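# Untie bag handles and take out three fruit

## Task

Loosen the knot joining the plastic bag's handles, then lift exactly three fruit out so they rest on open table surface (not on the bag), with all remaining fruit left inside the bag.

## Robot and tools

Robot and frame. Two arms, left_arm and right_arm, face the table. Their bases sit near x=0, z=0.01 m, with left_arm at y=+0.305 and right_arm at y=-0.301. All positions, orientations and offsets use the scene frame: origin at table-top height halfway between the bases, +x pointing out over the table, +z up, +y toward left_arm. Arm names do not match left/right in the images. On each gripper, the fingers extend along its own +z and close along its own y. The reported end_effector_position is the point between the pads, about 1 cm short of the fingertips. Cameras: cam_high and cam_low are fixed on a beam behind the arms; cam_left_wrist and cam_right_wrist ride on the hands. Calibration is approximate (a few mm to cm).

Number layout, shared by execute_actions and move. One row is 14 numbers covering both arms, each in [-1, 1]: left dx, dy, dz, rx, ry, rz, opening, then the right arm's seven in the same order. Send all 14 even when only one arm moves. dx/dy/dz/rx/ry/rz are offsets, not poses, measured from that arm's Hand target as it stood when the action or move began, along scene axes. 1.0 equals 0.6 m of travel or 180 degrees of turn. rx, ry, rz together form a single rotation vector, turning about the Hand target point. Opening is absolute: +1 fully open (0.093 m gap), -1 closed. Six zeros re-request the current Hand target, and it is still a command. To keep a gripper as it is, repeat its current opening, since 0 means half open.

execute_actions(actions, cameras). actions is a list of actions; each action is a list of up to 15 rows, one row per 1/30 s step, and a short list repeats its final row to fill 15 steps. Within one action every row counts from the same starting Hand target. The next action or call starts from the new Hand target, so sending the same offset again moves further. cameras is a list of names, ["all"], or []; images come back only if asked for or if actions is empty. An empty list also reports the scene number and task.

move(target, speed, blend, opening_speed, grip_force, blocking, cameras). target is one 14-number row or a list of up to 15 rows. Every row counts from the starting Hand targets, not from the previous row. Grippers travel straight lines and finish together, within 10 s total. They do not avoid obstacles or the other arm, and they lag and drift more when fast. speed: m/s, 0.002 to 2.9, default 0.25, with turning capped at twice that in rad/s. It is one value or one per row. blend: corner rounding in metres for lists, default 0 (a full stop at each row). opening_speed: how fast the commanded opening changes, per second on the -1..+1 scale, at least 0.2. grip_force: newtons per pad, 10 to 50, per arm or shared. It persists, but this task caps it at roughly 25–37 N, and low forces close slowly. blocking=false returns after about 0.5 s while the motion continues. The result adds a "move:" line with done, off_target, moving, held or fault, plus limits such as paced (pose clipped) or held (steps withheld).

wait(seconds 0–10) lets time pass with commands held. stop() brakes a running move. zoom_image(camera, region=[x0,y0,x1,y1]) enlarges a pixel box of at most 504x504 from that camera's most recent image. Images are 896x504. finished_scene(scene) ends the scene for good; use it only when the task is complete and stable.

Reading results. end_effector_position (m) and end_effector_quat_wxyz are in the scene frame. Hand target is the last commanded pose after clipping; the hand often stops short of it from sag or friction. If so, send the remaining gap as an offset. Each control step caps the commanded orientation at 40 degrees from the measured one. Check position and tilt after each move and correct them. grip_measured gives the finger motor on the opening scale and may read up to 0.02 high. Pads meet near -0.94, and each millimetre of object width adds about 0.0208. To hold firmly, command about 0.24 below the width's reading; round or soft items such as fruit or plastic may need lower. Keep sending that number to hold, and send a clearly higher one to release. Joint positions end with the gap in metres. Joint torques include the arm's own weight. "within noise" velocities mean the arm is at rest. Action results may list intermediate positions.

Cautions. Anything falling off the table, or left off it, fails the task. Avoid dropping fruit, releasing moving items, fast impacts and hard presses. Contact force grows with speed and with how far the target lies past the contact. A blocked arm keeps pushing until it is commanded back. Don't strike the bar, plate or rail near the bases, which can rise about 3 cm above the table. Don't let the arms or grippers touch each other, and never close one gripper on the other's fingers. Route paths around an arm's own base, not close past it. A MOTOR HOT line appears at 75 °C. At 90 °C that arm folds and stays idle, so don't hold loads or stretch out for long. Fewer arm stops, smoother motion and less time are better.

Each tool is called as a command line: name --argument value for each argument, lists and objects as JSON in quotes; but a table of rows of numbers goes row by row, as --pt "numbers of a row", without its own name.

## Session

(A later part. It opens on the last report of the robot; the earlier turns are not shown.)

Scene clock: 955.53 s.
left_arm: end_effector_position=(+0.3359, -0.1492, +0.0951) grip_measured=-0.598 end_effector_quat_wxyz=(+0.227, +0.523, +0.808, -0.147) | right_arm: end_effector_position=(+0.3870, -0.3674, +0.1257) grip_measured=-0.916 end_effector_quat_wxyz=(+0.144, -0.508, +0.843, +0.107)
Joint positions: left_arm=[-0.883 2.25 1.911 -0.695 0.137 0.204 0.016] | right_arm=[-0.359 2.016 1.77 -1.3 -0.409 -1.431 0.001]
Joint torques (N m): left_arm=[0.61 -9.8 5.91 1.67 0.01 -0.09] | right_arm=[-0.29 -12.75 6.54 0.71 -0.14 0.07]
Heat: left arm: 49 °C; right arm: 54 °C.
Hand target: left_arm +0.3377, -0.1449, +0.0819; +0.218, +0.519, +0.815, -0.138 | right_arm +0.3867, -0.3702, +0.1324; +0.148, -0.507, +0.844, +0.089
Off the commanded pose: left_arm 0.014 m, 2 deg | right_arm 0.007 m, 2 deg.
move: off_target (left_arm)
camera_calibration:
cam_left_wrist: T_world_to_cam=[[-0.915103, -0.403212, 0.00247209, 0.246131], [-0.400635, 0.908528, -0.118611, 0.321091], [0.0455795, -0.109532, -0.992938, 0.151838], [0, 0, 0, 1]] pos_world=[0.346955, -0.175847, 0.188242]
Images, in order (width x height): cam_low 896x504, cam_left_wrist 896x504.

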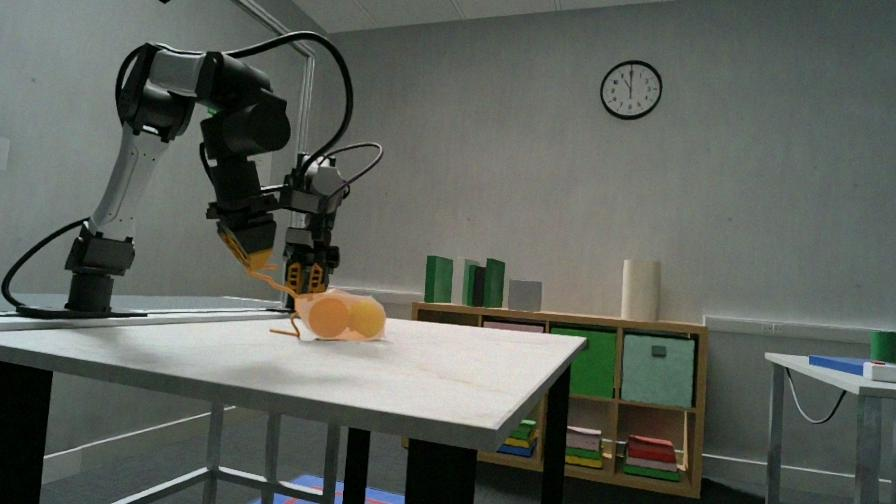

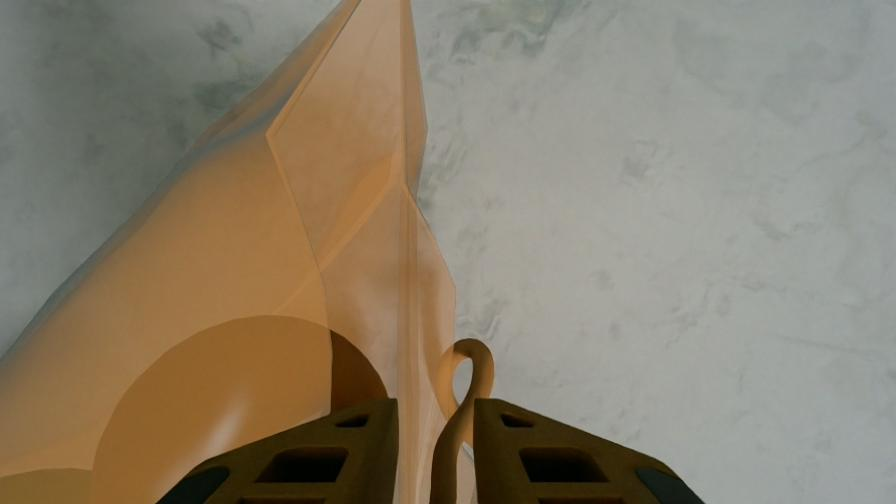

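move --target '[0.0,0.0,-0.02,0,0,0,-0.6,0,0,0,0,0,0,-1]' --speed 0.08 --cameras '["cam_left_wrist"]'

move --target '[0.0,0.0,0,0,0,0,-1,0,0,0,0,0,0,-1]' --opening_speed 0.8 --cameras '["cam_left_wrist","cam_low"]'

Scene clock: 972.00 s.
left_arm: end_effector_position=(+0.3362, -0.1495, +0.0872) grip_measured=-0.598 end_effector_quat_wxyz=(+0.230, +0.522, +0.808, -0.148) | right_arm: end_effector_position=(+0.3870, -0.3674, +0.1257) grip_measured=-0.916 end_effector_quat_wxyz=(+0.144, -0.508, +0.843, +0.107)
Joint positions: left_arm=[-0.883 2.25 1.876 -0.653 0.137 0.204 0.016] | right_arm=[-0.359 2.016 1.77 -1.3 -0.409 -1.431 0.001]
Joint torques (N m): left_arm=[0.58 -9.22 5.85 1.69 -0.02 -0.08] | right_arm=[-0.34 -12.79 6.52 0.68 -0.1 0.09]
Heat: left arm: 50 °C; right arm: 53 °C.
Hand target: left_arm +0.3377, -0.1448, +0.0698; +0.218, +0.519, +0.815, -0.138 | right_arm +0.3867, -0.3702, +0.1324; +0.148, -0.507, +0.844, +0.089
Off the commanded pose: left_arm 0.018 m, 2 deg | right_arm 0.007 m, 2 deg.
move: off_target (left_arm)
camera_calibration:
cam_left_wrist: T_world_to_cam=[[-0.915152, -0.403108, 0.000589925, 0.2466], [-0.399987, 0.907881, -0.125548, 0.320878], [0.0500739, -0.115132, -0.992087, 0.141419], [0, 0, 0, 1]] pos_world=[0.346942, -0.175631, 0.18044]
Images, in order (width x height): cam_left_wrist 896x504.

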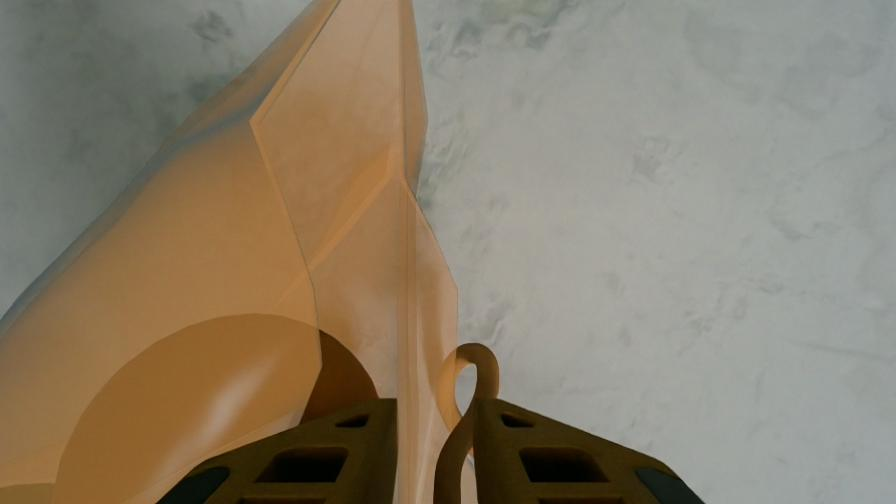

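Scene clock: 972.70 s.
left_arm: end_effector_position=(+0.3364, -0.1497, +0.0873) grip_measured=-0.976 end_effector_quat_wxyz=(+0.231, +0.522, +0.807, -0.148) | right_arm: end_effector_position=(+0.3870, -0.3675, +0.1257) grip_measured=-0.916 end_effector_quat_wxyz=(+0.144, -0.508, +0.843, +0.107)
Joint positions: left_arm=[-0.883 2.25 1.876 -0.651 0.137 0.204 0] | right_arm=[-0.359 2.016 1.77 -1.3 -0.409 -1.431 0.001]
Joint torques (N m): left_arm=[0.55 -9.25 5.87 1.69 -0.01 -0.08] | right_arm=[-0.29 -12.94 6.48 0.69 -0.12 0.08]
Heat: left arm: 50 °C; right arm: 53 °C.
Hand target: left_arm +0.3377, -0.1448, +0.0698; +0.218, +0.519, +0.815, -0.138 | right_arm +0.3867, -0.3703, +0.1324; +0.148, -0.507, +0.844, +0.089
Off the commanded pose: left_arm 0.018 m, 2 deg | right_arm 0.007 m, 2 deg.
move: off_target (left_arm)
camera_calibration:
cam_left_wrist: T_world_to_cam=[[-0.915157, -0.403097, 0.00024575, 0.246716], [-0.399861, 0.907734, -0.127, 0.321223], [0.0509702, -0.116323, -0.991903, 0.141047], [0, 0, 0, 1]] pos_world=[0.347039, -0.175727, 0.18064]
Images, in order (width x height): cam_low 896x504, cam_left_wrist 896x504.

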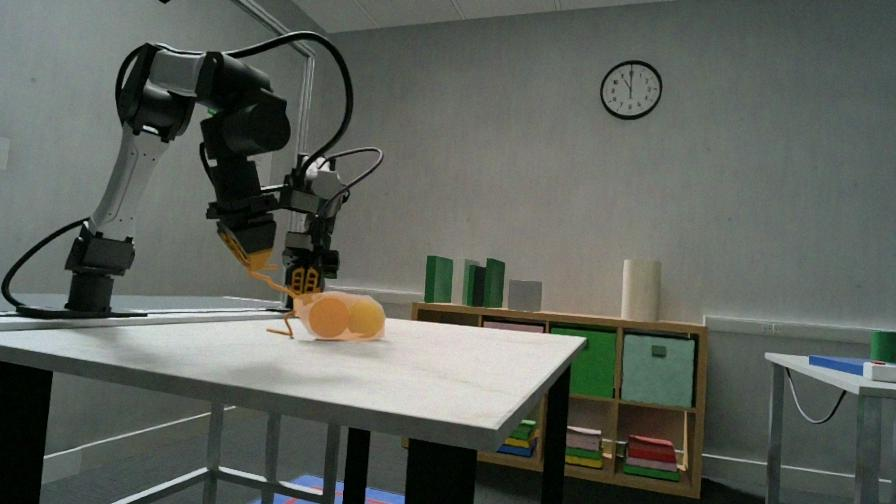

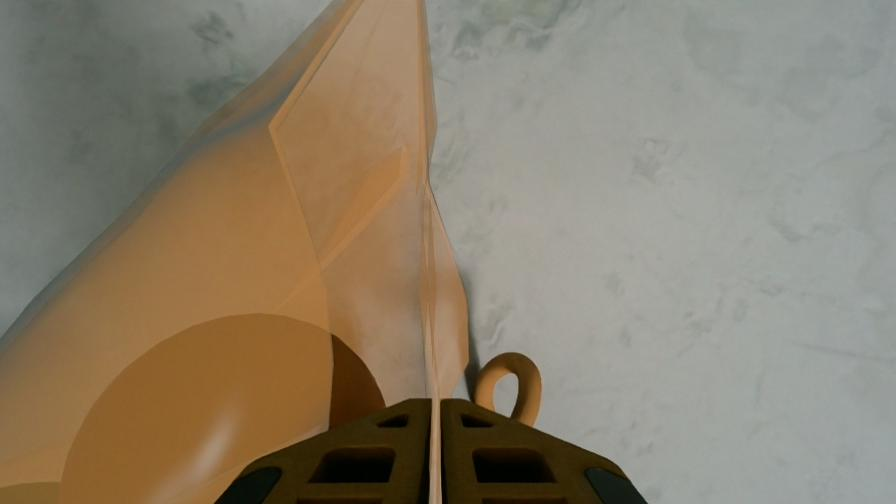

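move --target '[-0.09,-0.01,0.0,0,0,0,-1,0,0,0,0,0,0,-1]' --speed 0.08 --cameras '["cam_left_wrist","cam_low","cam_high"]'

zoom_image --camera "cam_high" --region '[380, 165, 540, 265]'

Scene clock: 983.40 s.
left_arm: end_effector_position=(+0.2882, -0.1610, +0.0668) grip_measured=-0.976 end_effector_quat_wxyz=(+0.227, +0.523, +0.808, -0.148) | right_arm: end_effector_position=(+0.3869, -0.3675, +0.1256) grip_measured=-0.916 end_effector_quat_wxyz=(+0.143, -0.507, +0.843, +0.107)
Joint positions: left_arm=[-0.981 2.192 1.702 -0.534 0.088 0.119 0] | right_arm=[-0.359 2.016 1.77 -1.3 -0.409 -1.43 0.001]
Joint torques (N m): left_arm=[0.24 -12.7 5.29 1.34 -0.05 -0.08] | right_arm=[-0.27 -12.94 6.58 0.68 -0.14 0.07]
Heat: left arm: 51 °C; right arm: 53 °C.
Hand target: left_arm +0.2837, -0.1509, +0.0700; +0.218, +0.519, +0.815, -0.138 | right_arm +0.3866, -0.3703, +0.1324; +0.148, -0.507, +0.844, +0.090
Off the commanded pose: left_arm 0.012 m, 2 deg | right_arm 0.007 m, 2 deg.
move: off_target (left_arm)
camera_calibration:
cam_left_wrist: T_world_to_cam=[[-0.915135, -0.403132, 0.00363443, 0.197766], [-0.400642, 0.908406, -0.119517, 0.309416], [0.0448794, -0.11083, -0.992826, 0.124574], [0, 0, 0, 1]] pos_world=[0.299357, -0.187543, 0.159942]
Images, in order (width x height): cam_high 896x504, cam_low 896x504, cam_left_wrist 896x504.

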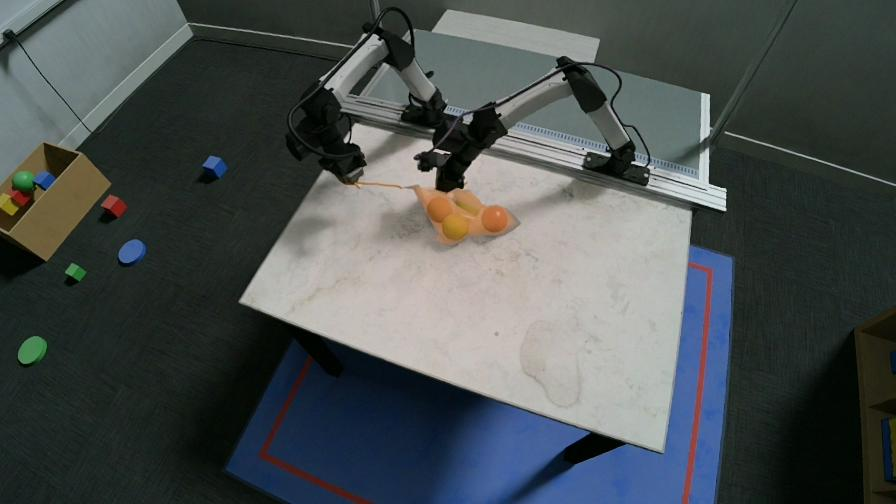

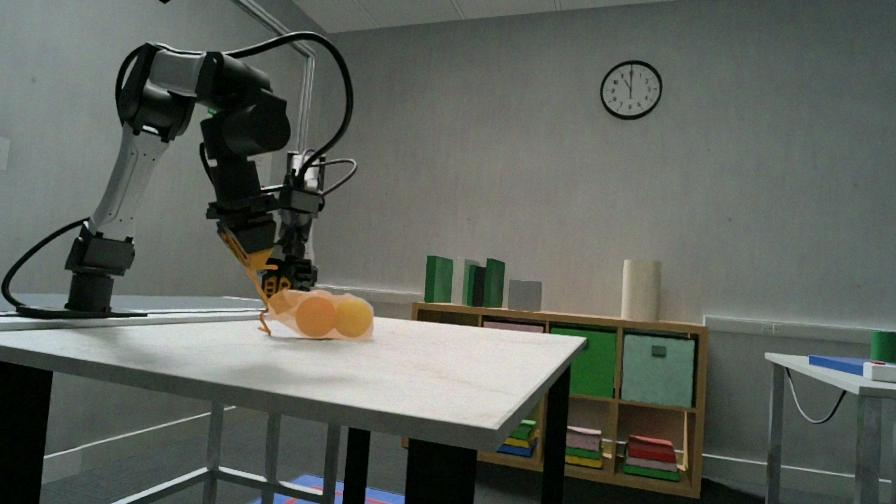

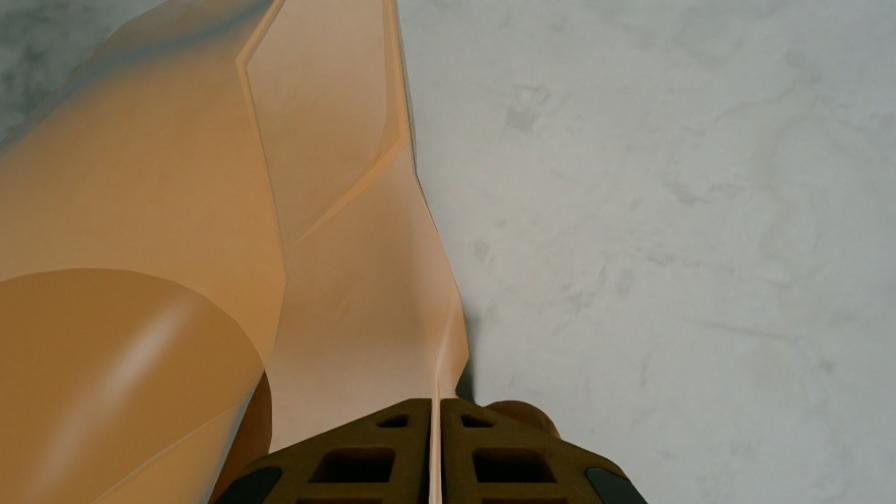

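Scaled by 3.150 from the camera's 896x504 image, which has a finer 1280x720 frame.

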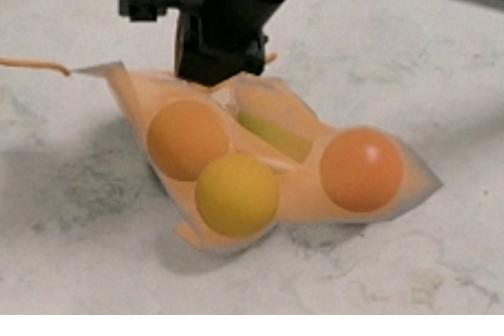

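move --pt "0 0 -0.01 0 0 0 -0.5 0 0.01 -0.13 0 0 0 -1" --pt "-0.01 0.02 0.15 0 0 0 -0.5 0 0.01 -0.14 0 0 0 -0.4" --pt "0.08 0.42 0.22 0 0 0 -0.5 0 0.01 0.16 0 0 0 -0.4" --speed '[0.12,0.12,0.25]' --cameras '["cam_right_wrist","cam_low","cam_high"]'

zoom_image --camera "cam_high" --region '[380, 165, 540, 265]'

Scene clock: 1020.20 s.
left_arm: end_effector_position=(+0.3385, +0.0999, +0.1997) grip_measured=-0.502 end_effector_quat_wxyz=(+0.222, +0.515, +0.817, -0.135) | right_arm: end_effector_position=(+0.3911, -0.3595, +0.2137) grip_measured=-0.402 end_effector_quat_wxyz=(+0.166, -0.508, +0.841, +0.077)
Joint positions: left_arm=[-0.386 1.65 1.512 -1.018 0.34 0.643 0.021] | right_arm=[-0.345 2.001 2.102 -1.563 -0.404 -1.401 0.026]
Joint torques (N m): left_arm=[0.24 -7.75 6.5 1.18 0.33 0.06] | right_arm=[-1.29 -12 9.88 0.39 -0.21 0.1]
Heat: left arm: 57 °C; right arm: 53 °C.
Hand target: left_arm +0.3317, +0.1011, +0.2019; +0.218, +0.519, +0.815, -0.138 | right_arm +0.3867, -0.3642, +0.2284; +0.148, -0.507, +0.844, +0.090
Off the commanded pose: left_arm 0.007 m, 1 deg | right_arm 0.016 m, 2 deg.
joint sent to its limit (right arm) — joint 4 (wrist pitch), lower limit. The joint targets are off in orientation, not in position.
move: off_target (right_arm)
camera_calibration:
cam_right_wrist: T_world_to_cam=[[0.885264, -0.463221, 0.0416479, -0.521859], [-0.464948, -0.883648, 0.0546754, -0.107646], [0.0114753, -0.0677662, -0.997635, 0.270269], [0, 0, 0, 1]] pos_world=[0.408831, -0.318542, 0.29725]
Images, in order (width x height): cam_high 896x504, cam_low 896x504, cam_right_wrist 896x504.

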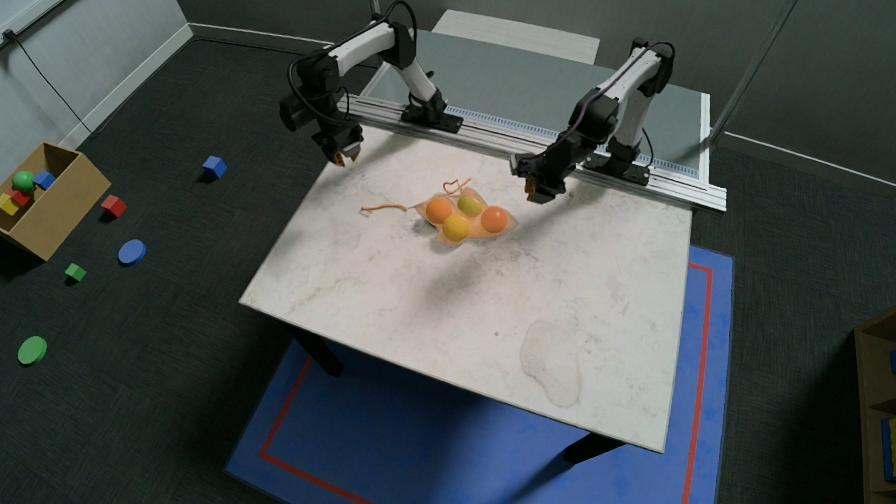

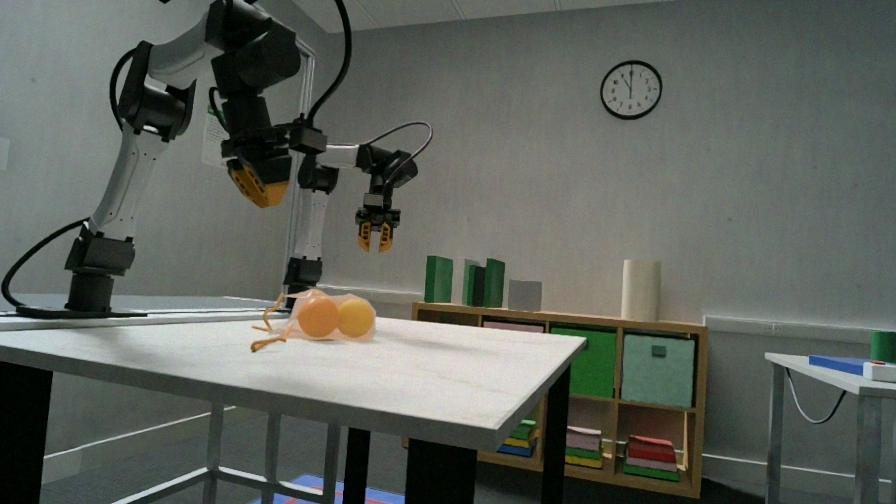

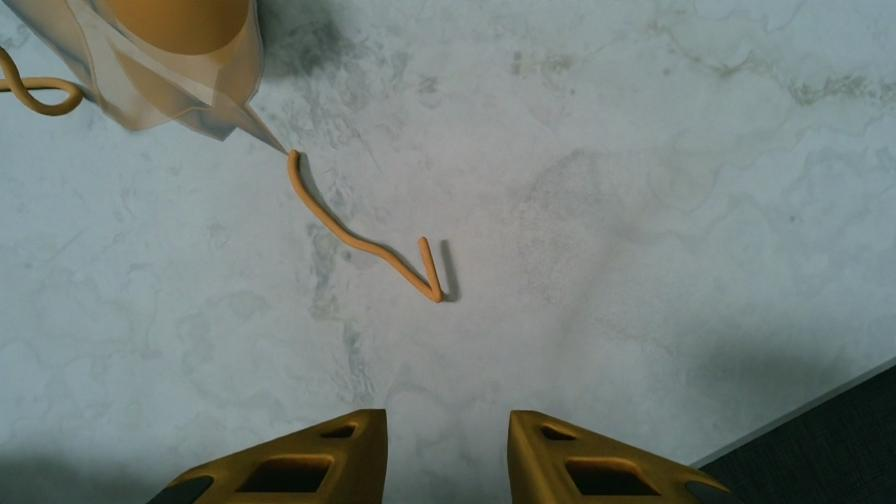

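Scaled by 3.150 from the camera's 896x504 image, which has a finer 1280x720 frame.

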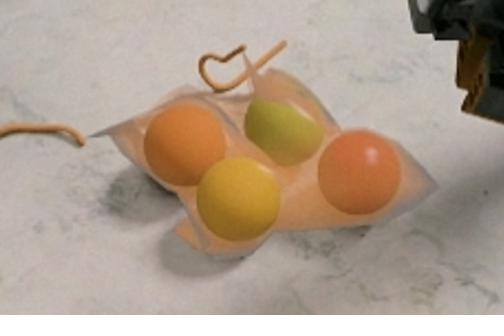

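move --target '[0,0,0,0,0,0,-0.5,-0.111,0.29,0.01,0,0,-0.2056,-0.4]' --speed 0.25 --cameras '["cam_right_wrist"]'

zoom_image --camera "cam_right_wrist" --region '[200, 0, 700, 420]'

Scene clock: 1029.90 s.
left_arm: end_effector_position=(+0.3384, +0.0999, +0.1997) grip_measured=-0.502 end_effector_quat_wxyz=(+0.222, +0.515, +0.817, -0.135) | right_arm: end_effector_position=(+0.3218, -0.1896, +0.2287) grip_measured=-0.402 end_effector_quat_wxyz=(+0.154, -0.215, +0.963, +0.043)
Joint positions: left_arm=[-0.386 1.65 1.512 -1.018 0.34 0.644 0.021] | right_arm=[0.243 1.557 1.64 -1.305 -0.109 -0.164 0.026]
Joint torques (N m): left_arm=[0.21 -7.75 6.5 1.15 0.36 0.08] | right_arm=[0.31 -9.01 6.82 1.49 0.08 0.06]
Heat: left arm: 57 °C; right arm: 54 °C.
Hand target: left_arm +0.3317, +0.1011, +0.2019; +0.218, +0.519, +0.815, -0.138 | right_arm +0.3200, -0.1902, +0.2343; +0.169, -0.213, +0.962, +0.038
Off the commanded pose: left_arm 0.007 m, 1 deg | right_arm 0.006 m, 2 deg.
move: done
camera_calibration:
cam_right_wrist: T_world_to_cam=[[0.435924, -0.899871, -0.0142102, -0.307813], [-0.894859, -0.43507, 0.0997066, 0.222521], [-0.0959055, -0.0307483, -0.994915, 0.338476], [0, 0, 0, 1]] pos_world=[0.36577, -0.169772, 0.310194]
Images, in order (width x height): cam_right_wrist 896x504.

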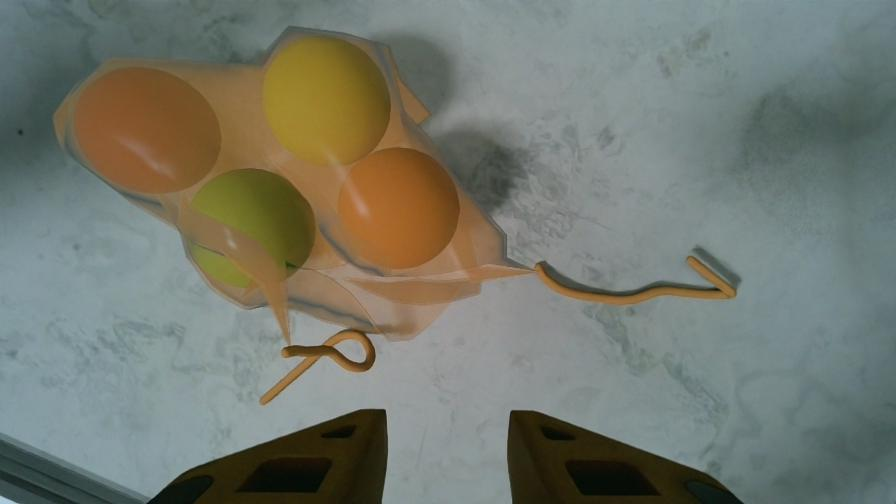

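Scaled by 1.008 from the camera's 896x504 image, which has a finer 1280x720 frame.

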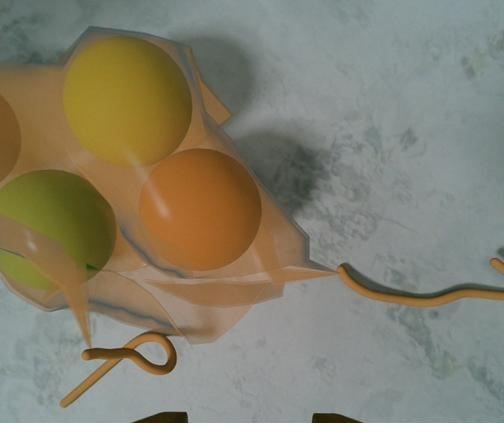

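execute_actions --actions '[]' --cameras '["cam_low"]'

zoom_image --camera "cam_low" --region '[240, 270, 390, 360]'

zoom_image --camera "cam_right_wrist" --region '[230, 200, 560, 420]'

Scene clock: 1071.53 s.
left_arm: end_effector_position=(+0.3384, +0.0999, +0.1997) grip_measured=-0.502 end_effector_quat_wxyz=(+0.222, +0.515, +0.817, -0.135) | right_arm: end_effector_position=(+0.3218, -0.1896, +0.2287) grip_measured=-0.402 end_effector_quat_wxyz=(+0.154, -0.215, +0.963, +0.043)
Joint positions: left_arm=[-0.386 1.65 1.512 -1.018 0.34 0.644 0.021] | right_arm=[0.243 1.557 1.64 -1.305 -0.108 -0.164 0.026]
Joint velocities: within noise
Joint torques (N m): left_arm=[0.24 -7.75 6.52 1.15 0.36 0.07] | right_arm=[0.35 -9.05 6.87 1.48 0.12 0.11]
Heat: left arm: 53 °C; right arm: 53 °C.
Hand target: left_arm +0.3317, +0.1011, +0.2019; +0.218, +0.519, +0.815, -0.138 | right_arm +0.3200, -0.1902, +0.2343; +0.169, -0.213, +0.962, +0.038
Tool commands: left_gripper/opening=-0.5 right_gripper/opening=-0.4
Off the commanded pose: left_arm 0.007 m, 1 deg | right_arm 0.006 m, 2 deg.
Images, in order (width x height): cam_low 896x504.

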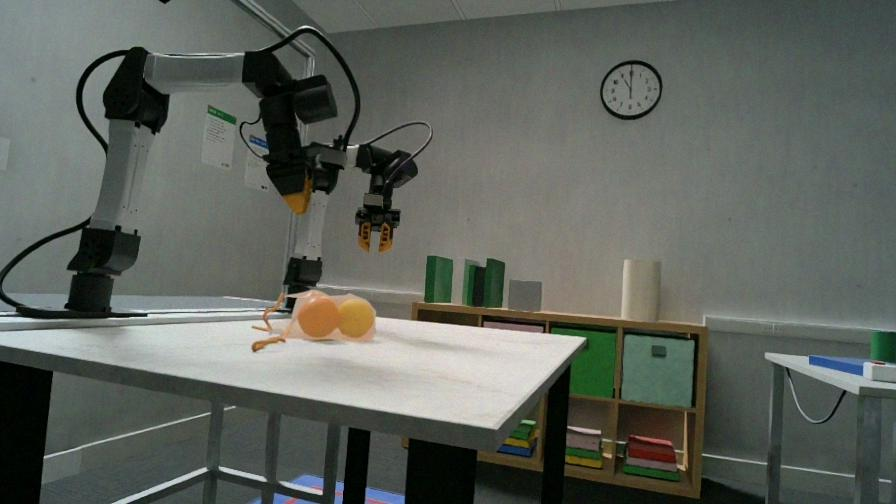

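Scaled by 3.360 from the camera's 896x504 image, which has a finer 1280x720 frame.

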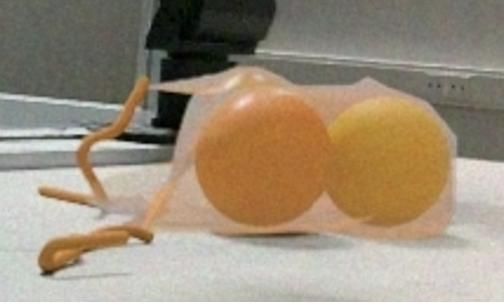

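This scene's latest camera images include none from cam_right_wrist. They are from: cam_low. cam_right_wrist's image comes with the result of a call that names it in "cameras".

move --pt "0 0 0 0 0 0 -0.4 -0.033 -0.23 0 0 0 0 -0.4" --pt "-0.101 -0.377 -0.093 0 0 0 -0.4 -0.033 -0.25 0 0 0 0 -0.4" --speed 0.25 --cameras '["cam_left_wrist","cam_low"]'

zoom_image --camera "cam_low" --region '[240, 250, 400, 360]'

Scene clock: 1112.40 s.
left_arm: end_effector_position=(+0.2645, -0.1241, +0.1469) grip_measured=-0.402 end_effector_quat_wxyz=(+0.217, +0.526, +0.810, -0.144) | right_arm: end_effector_position=(+0.3014, -0.3386, +0.2340) grip_measured=-0.402 end_effector_quat_wxyz=(+0.173, -0.215, +0.961, +0.031)
Joint positions: left_arm=[-0.977 1.986 1.72 -0.781 0.094 0.127 0.026] | right_arm=[-0.312 1.478 1.557 -1.36 -0.273 -0.699 0.026]
Joint torques (N m): left_arm=[0.68 -7.82 9.09 1.51 -0.05 -0.1] | right_arm=[-1.13 -4.56 9.54 0.92 -0.25 -0.07]
Heat: left arm: 51 °C; right arm: 53 °C.
Hand target: left_arm +0.2711, -0.1252, +0.1461; +0.218, +0.519, +0.815, -0.138 | right_arm +0.3002, -0.3402, +0.2344; +0.169, -0.213, +0.962, +0.038
Off the commanded pose: left_arm 0.007 m, 1 deg | right_arm 0.002 m, 1 deg.
move: done
camera_calibration:
cam_left_wrist: T_world_to_cam=[[-0.917482, -0.397702, 0.00774273, 0.191401], [-0.3965, 0.912805, -0.097849, 0.272237], [0.0318471, -0.0928447, -0.995171, 0.215232], [0, 0, 0, 1]] pos_world=[0.276695, -0.152396, 0.239349]
Images, in order (width x height): cam_low 896x504, cam_left_wrist 896x504.

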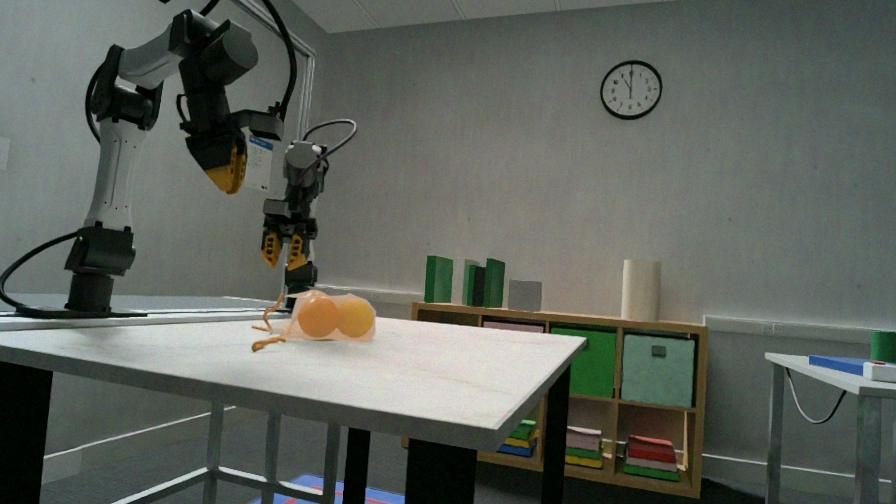

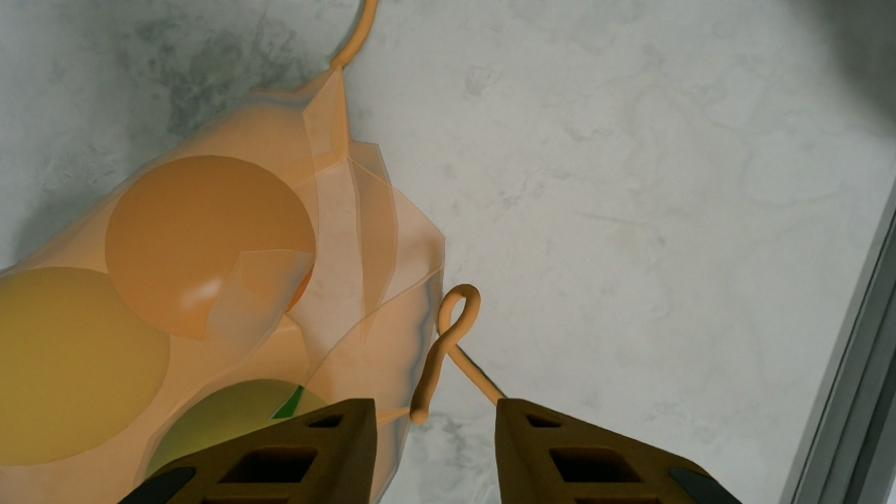

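Scaled by 3.150 from the camera's 896x504 image, which has a finer 1280x720 frame.

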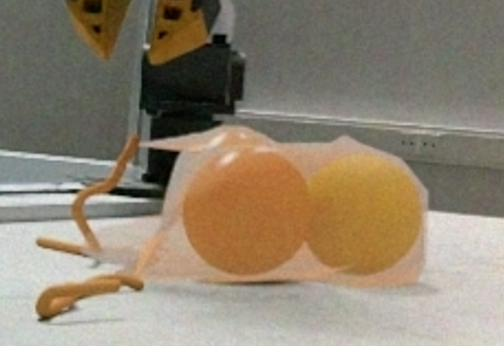

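move --pt "0.0085 -0.0085 -0.04 0 0 0 -0.5 0 0 0 0 0 0 -0.4" --pt "0.0085 -0.0085 -0.095 0 0 0 -0.6 0 0 0 0 0 0 -0.4" --speed 0.1 --cameras '["cam_left_wrist","cam_low"]'

zoom_image --camera "cam_low" --region '[240, 250, 400, 360]'

Scene clock: 1137.43 s.
left_arm: end_effector_position=(+0.2723, -0.1349, +0.1010) grip_measured=-0.598 end_effector_quat_wxyz=(+0.225, +0.525, +0.807, -0.148) | right_arm: end_effector_position=(+0.3014, -0.3386, +0.2340) grip_measured=-0.402 end_effector_quat_wxyz=(+0.173, -0.215, +0.961, +0.031)
Joint positions: left_arm=[-0.977 2.045 1.613 -0.596 0.093 0.127 0.016] | right_arm=[-0.312 1.478 1.557 -1.36 -0.273 -0.699 0.026]
Joint torques (N m): left_arm=[0.87 -8.44 6.12 1.72 -0.03 -0.09] | right_arm=[-1.1 -4.42 9.48 0.92 -0.27 -0.09]
Heat: left arm: 51 °C; right arm: 55 °C.
Hand target: left_arm +0.2762, -0.1302, +0.0891; +0.218, +0.519, +0.815, -0.138 | right_arm +0.3002, -0.3402, +0.2344; +0.169, -0.213, +0.962, +0.038
Off the commanded pose: left_arm 0.013 m, 2 deg | right_arm 0.002 m, 1 deg.
move: off_target (left_arm); target 2's new opening was sent with left_arm's hand 0.013 m and 2 deg from that target
camera_calibration:
cam_left_wrist: T_world_to_cam=[[-0.917427, -0.397878, 0.00449949, 0.194828], [-0.395656, 0.910985, -0.116456, 0.282104], [0.0422363, -0.10862, -0.993186, 0.163179], [0, 0, 0, 1]] pos_world=[0.283465, -0.16175, 0.194043]
Images, in order (width x height): cam_low 896x504, cam_left_wrist 896x504.

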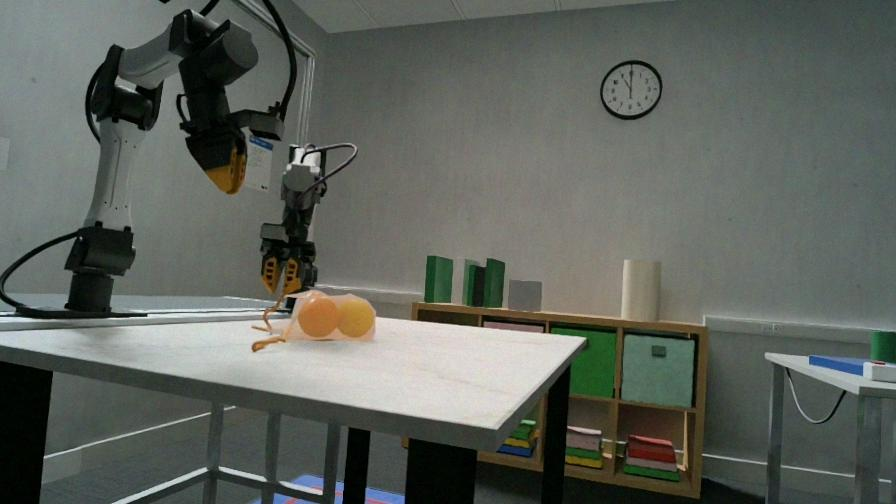

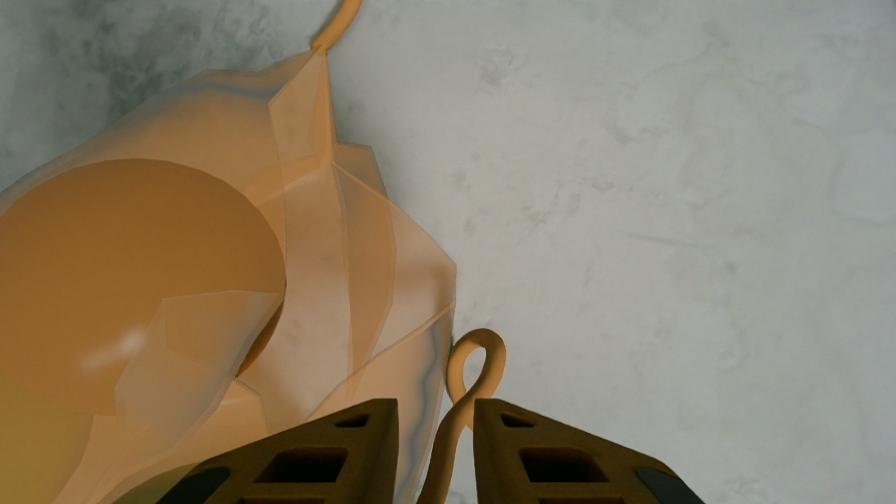

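Scaled by 3.150 from the camera's 896x504 image, which has a finer 1280x720 frame.

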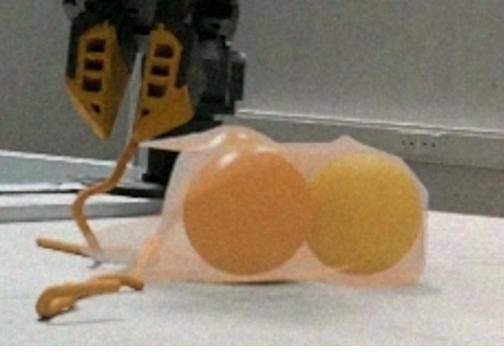

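move --pt "0.0 0.007 -0.03 0 0 0 -0.6 0 0 0 0 0 0 -0.4" --speed 0.1 --cameras '["cam_left_wrist","cam_low"]'

zoom_image --camera "cam_low" --region '[240, 250, 400, 360]'

zoom_image --camera "cam_left_wrist" --region '[300, 300, 560, 504]'

Scene clock: 1148.50 s.
left_arm: end_effector_position=(+0.2735, -0.1315, +0.0861) grip_measured=-0.598 end_effector_quat_wxyz=(+0.228, +0.523, +0.808, -0.149) | right_arm: end_effector_position=(+0.3014, -0.3386, +0.2340) grip_measured=-0.402 end_effector_quat_wxyz=(+0.173, -0.215, +0.961, +0.031)
Joint positions: left_arm=[-0.972 2.045 1.549 -0.525 0.093 0.127 0.016] | right_arm=[-0.312 1.478 1.557 -1.36 -0.273 -0.699 0.026]
Joint torques (N m): left_arm=[0.84 -7.99 5.81 1.72 -0.01 -0.05] | right_arm=[-0.98 -4.53 9.48 0.91 -0.26 -0.07]
Heat: left arm: 52 °C; right arm: 56 °C.
Hand target: left_arm +0.2762, -0.1260, +0.0711; +0.218, +0.519, +0.815, -0.138 | right_arm +0.3002, -0.3402, +0.2344; +0.169, -0.213, +0.962, +0.038
Off the commanded pose: left_arm 0.016 m, 2 deg | right_arm 0.002 m, 1 deg.
move: off_target (left_arm)
camera_calibration:
cam_left_wrist: T_world_to_cam=[[-0.915321, -0.402711, 0.00342131, 0.196322], [-0.400047, 0.908221, -0.122872, 0.279128], [0.0463747, -0.113836, -0.992417, 0.146829], [0, 0, 0, 1]] pos_world=[0.284552, -0.157734, 0.179341]
Images, in order (width x height): cam_low 896x504, cam_left_wrist 896x504.

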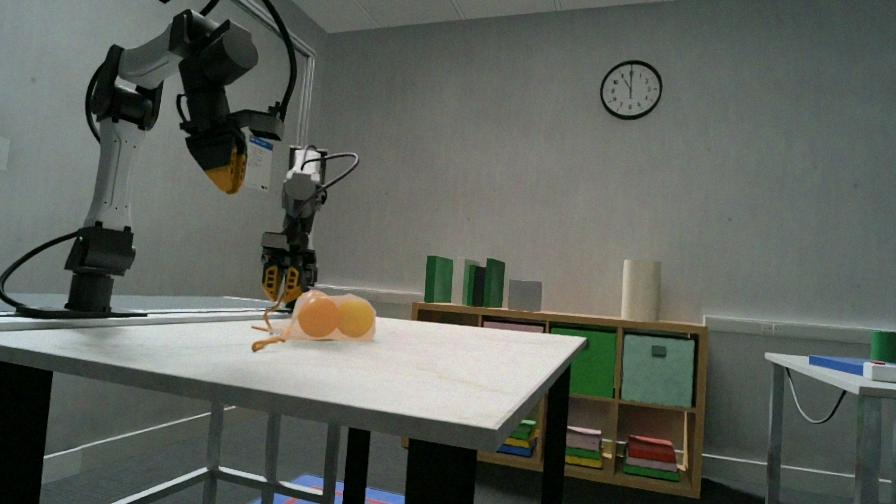

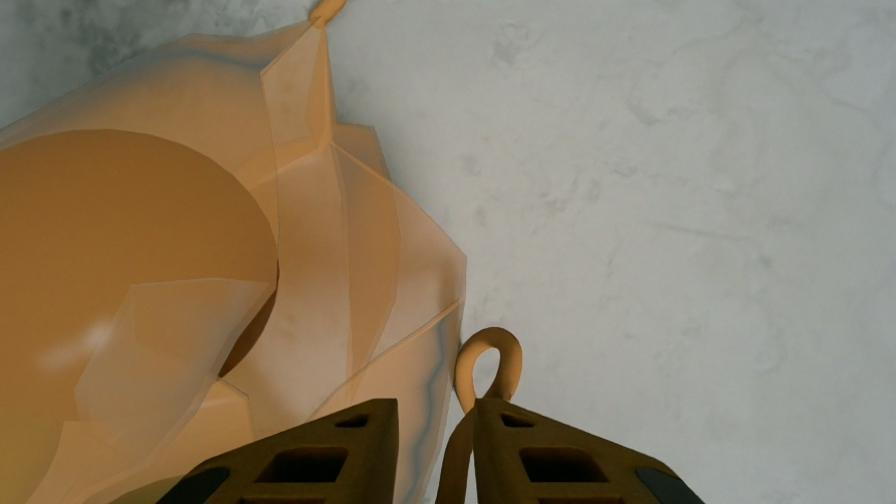

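Scaled by 3.150 from the camera's 896x504 image, which has a finer 1280x720 frame.

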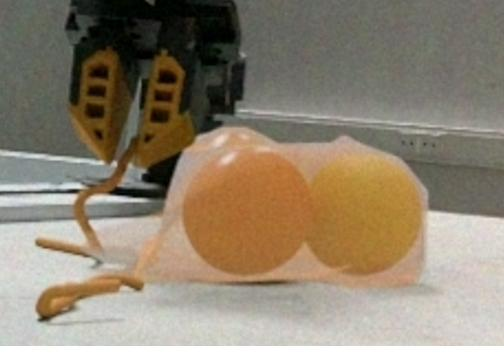

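Scaled by 1.938 from the camera's 896x504 image, which has a finer 1280x720 frame.

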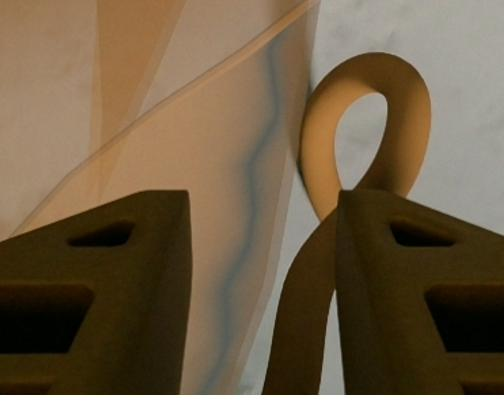

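move --target '[0,0,0,0,0,0,-1,0,0,0,0,0,0,-0.4]' --opening_speed 0.6 --cameras '["cam_left_wrist","cam_low"]'

zoom_image --camera "cam_low" --region '[240, 250, 400, 360]'

Scene clock: 1163.70 s.
left_arm: end_effector_position=(+0.2735, -0.1315, +0.0862) grip_measured=-0.979 end_effector_quat_wxyz=(+0.229, +0.523, +0.808, -0.149) | right_arm: end_effector_position=(+0.3014, -0.3386, +0.2340) grip_measured=-0.402 end_effector_quat_wxyz=(+0.173, -0.215, +0.961, +0.031)
Joint positions: left_arm=[-0.972 2.045 1.549 -0.525 0.093 0.127 0] | right_arm=[-0.312 1.478 1.557 -1.36 -0.273 -0.699 0.026]
Joint torques (N m): left_arm=[0.88 -7.97 5.82 1.71 -0.02 -0.05] | right_arm=[-1.05 -4.44 9.61 0.92 -0.26 -0.05]
Heat: left arm: 52 °C; right arm: 56 °C.
Hand target: left_arm +0.2762, -0.1260, +0.0710; +0.218, +0.519, +0.815, -0.138 | right_arm +0.3002, -0.3402, +0.2344; +0.169, -0.213, +0.962, +0.038
Off the commanded pose: left_arm 0.016 m, 2 deg | right_arm 0.002 m, 1 deg.
move: off_target (left_arm)
camera_calibration:
cam_left_wrist: T_world_to_cam=[[-0.915355, -0.402634, 0.00335031, 0.196356], [-0.399945, 0.908217, -0.123235, 0.279162], [0.0465757, -0.114144, -0.992372, 0.146715], [0, 0, 0, 1]] pos_world=[0.284552, -0.157734, 0.17934]
Images, in order (width x height): cam_low 896x504, cam_left_wrist 896x504.

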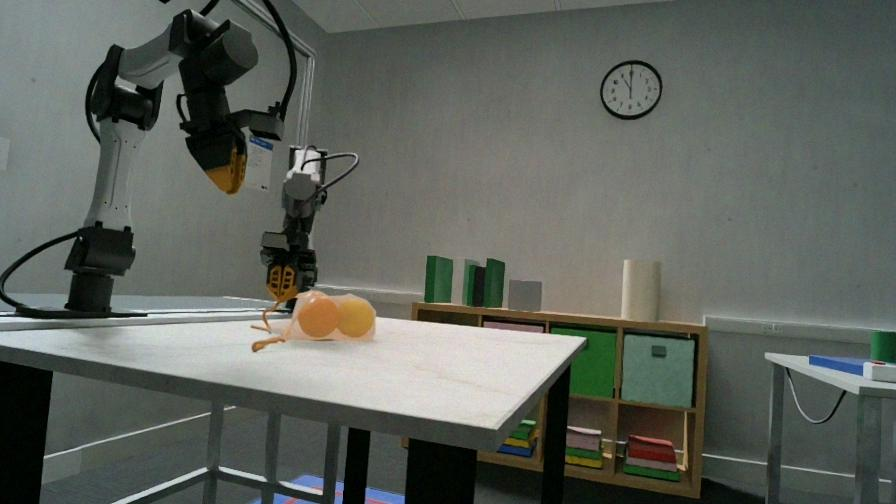

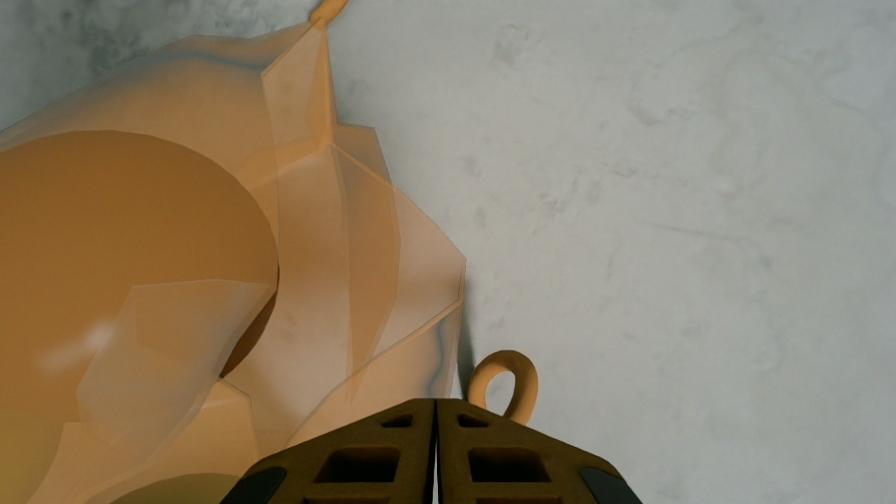

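Scaled by 3.150 from the camera's 896x504 image, which has a finer 1280x720 frame.

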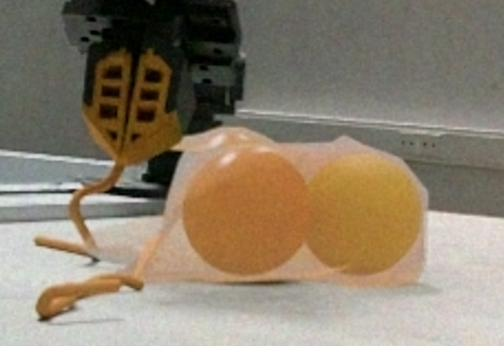

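move --pt "0 0 0.01 0 0 0 -0.55 0 0 0 0 0 0 -0.4" --pt "0.0 0.0 -0.028 0 0 0 -0.55 0 0 0 0 0 0 -0.4" --speed 0.1 --cameras '["cam_left_wrist","cam_low"]'

zoom_image --camera "cam_low" --region '[240, 250, 400, 360]'

zoom_image --camera "cam_left_wrist" --region '[300, 300, 560, 504]'

Scene clock: 1175.53 s.
left_arm: end_effector_position=(+0.2739, -0.1317, +0.0686) grip_measured=-0.552 end_effector_quat_wxyz=(+0.228, +0.523, +0.808, -0.148) | right_arm: end_effector_position=(+0.3014, -0.3386, +0.2340) grip_measured=-0.402 end_effector_quat_wxyz=(+0.173, -0.215, +0.961, +0.031)
Joint positions: left_arm=[-0.972 2.067 1.51 -0.466 0.093 0.127 0.019] | right_arm=[-0.312 1.478 1.557 -1.36 -0.273 -0.699 0.026]
Joint torques (N m): left_arm=[0.81 -8.12 5.81 1.7 -0.01 -0.04] | right_arm=[-1.05 -4.49 9.58 0.93 -0.29 -0.08]
Heat: left arm: 53 °C; right arm: 56 °C.
Hand target: left_arm +0.2762, -0.1261, +0.0545; +0.218, +0.519, +0.815, -0.138 | right_arm +0.3002, -0.3402, +0.2344; +0.169, -0.213, +0.962, +0.038
Off the commanded pose: left_arm 0.016 m, 2 deg | right_arm 0.002 m, 1 deg.
move: off_target (left_arm)
camera_calibration:
cam_left_wrist: T_world_to_cam=[[-0.915324, -0.402701, 0.00367083, 0.19659], [-0.40013, 0.908374, -0.12146, 0.277222], [0.0455774, -0.112644, -0.99259, 0.129753], [0, 0, 0, 1]] pos_world=[0.284955, -0.158038, 0.161741]
Images, in order (width x height): cam_low 896x504, cam_left_wrist 896x504.

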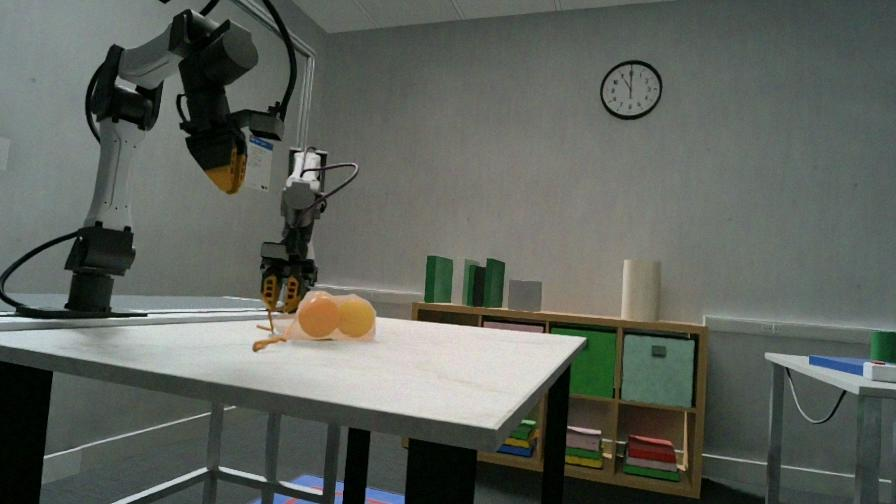

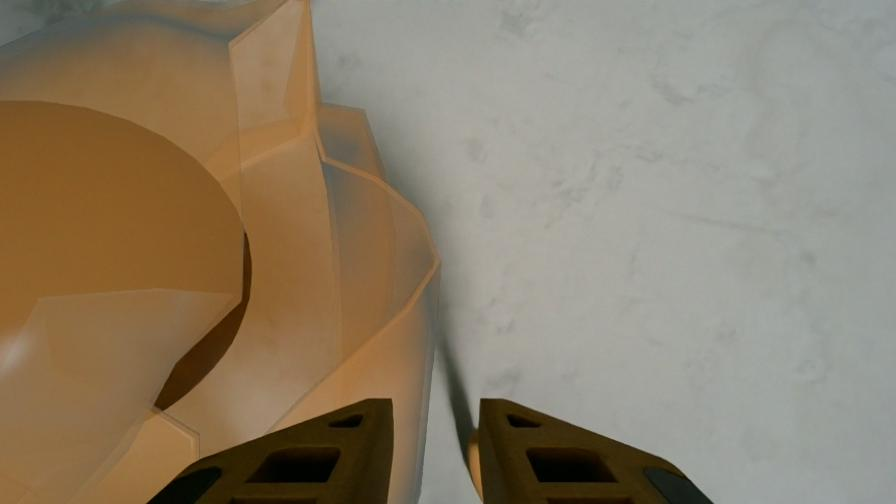

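Scaled by 3.150 from the camera's 896x504 image, which has a finer 1280x720 frame.

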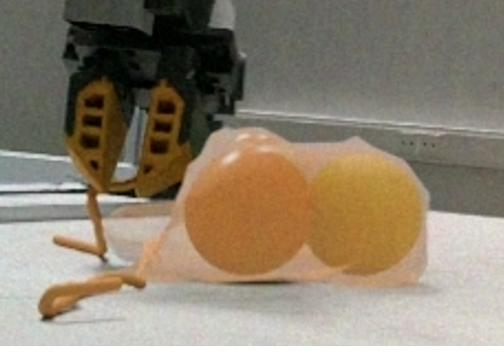

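Scaled by 1.938 from the camera's 896x504 image, which has a finer 1280x720 frame.

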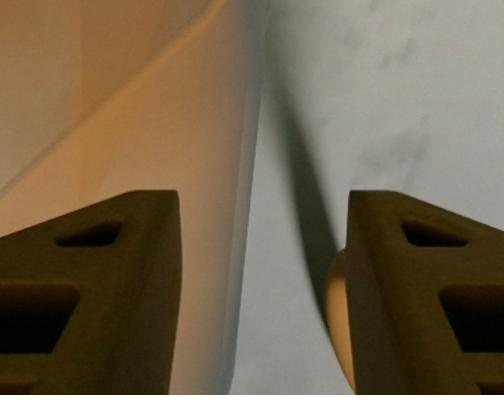

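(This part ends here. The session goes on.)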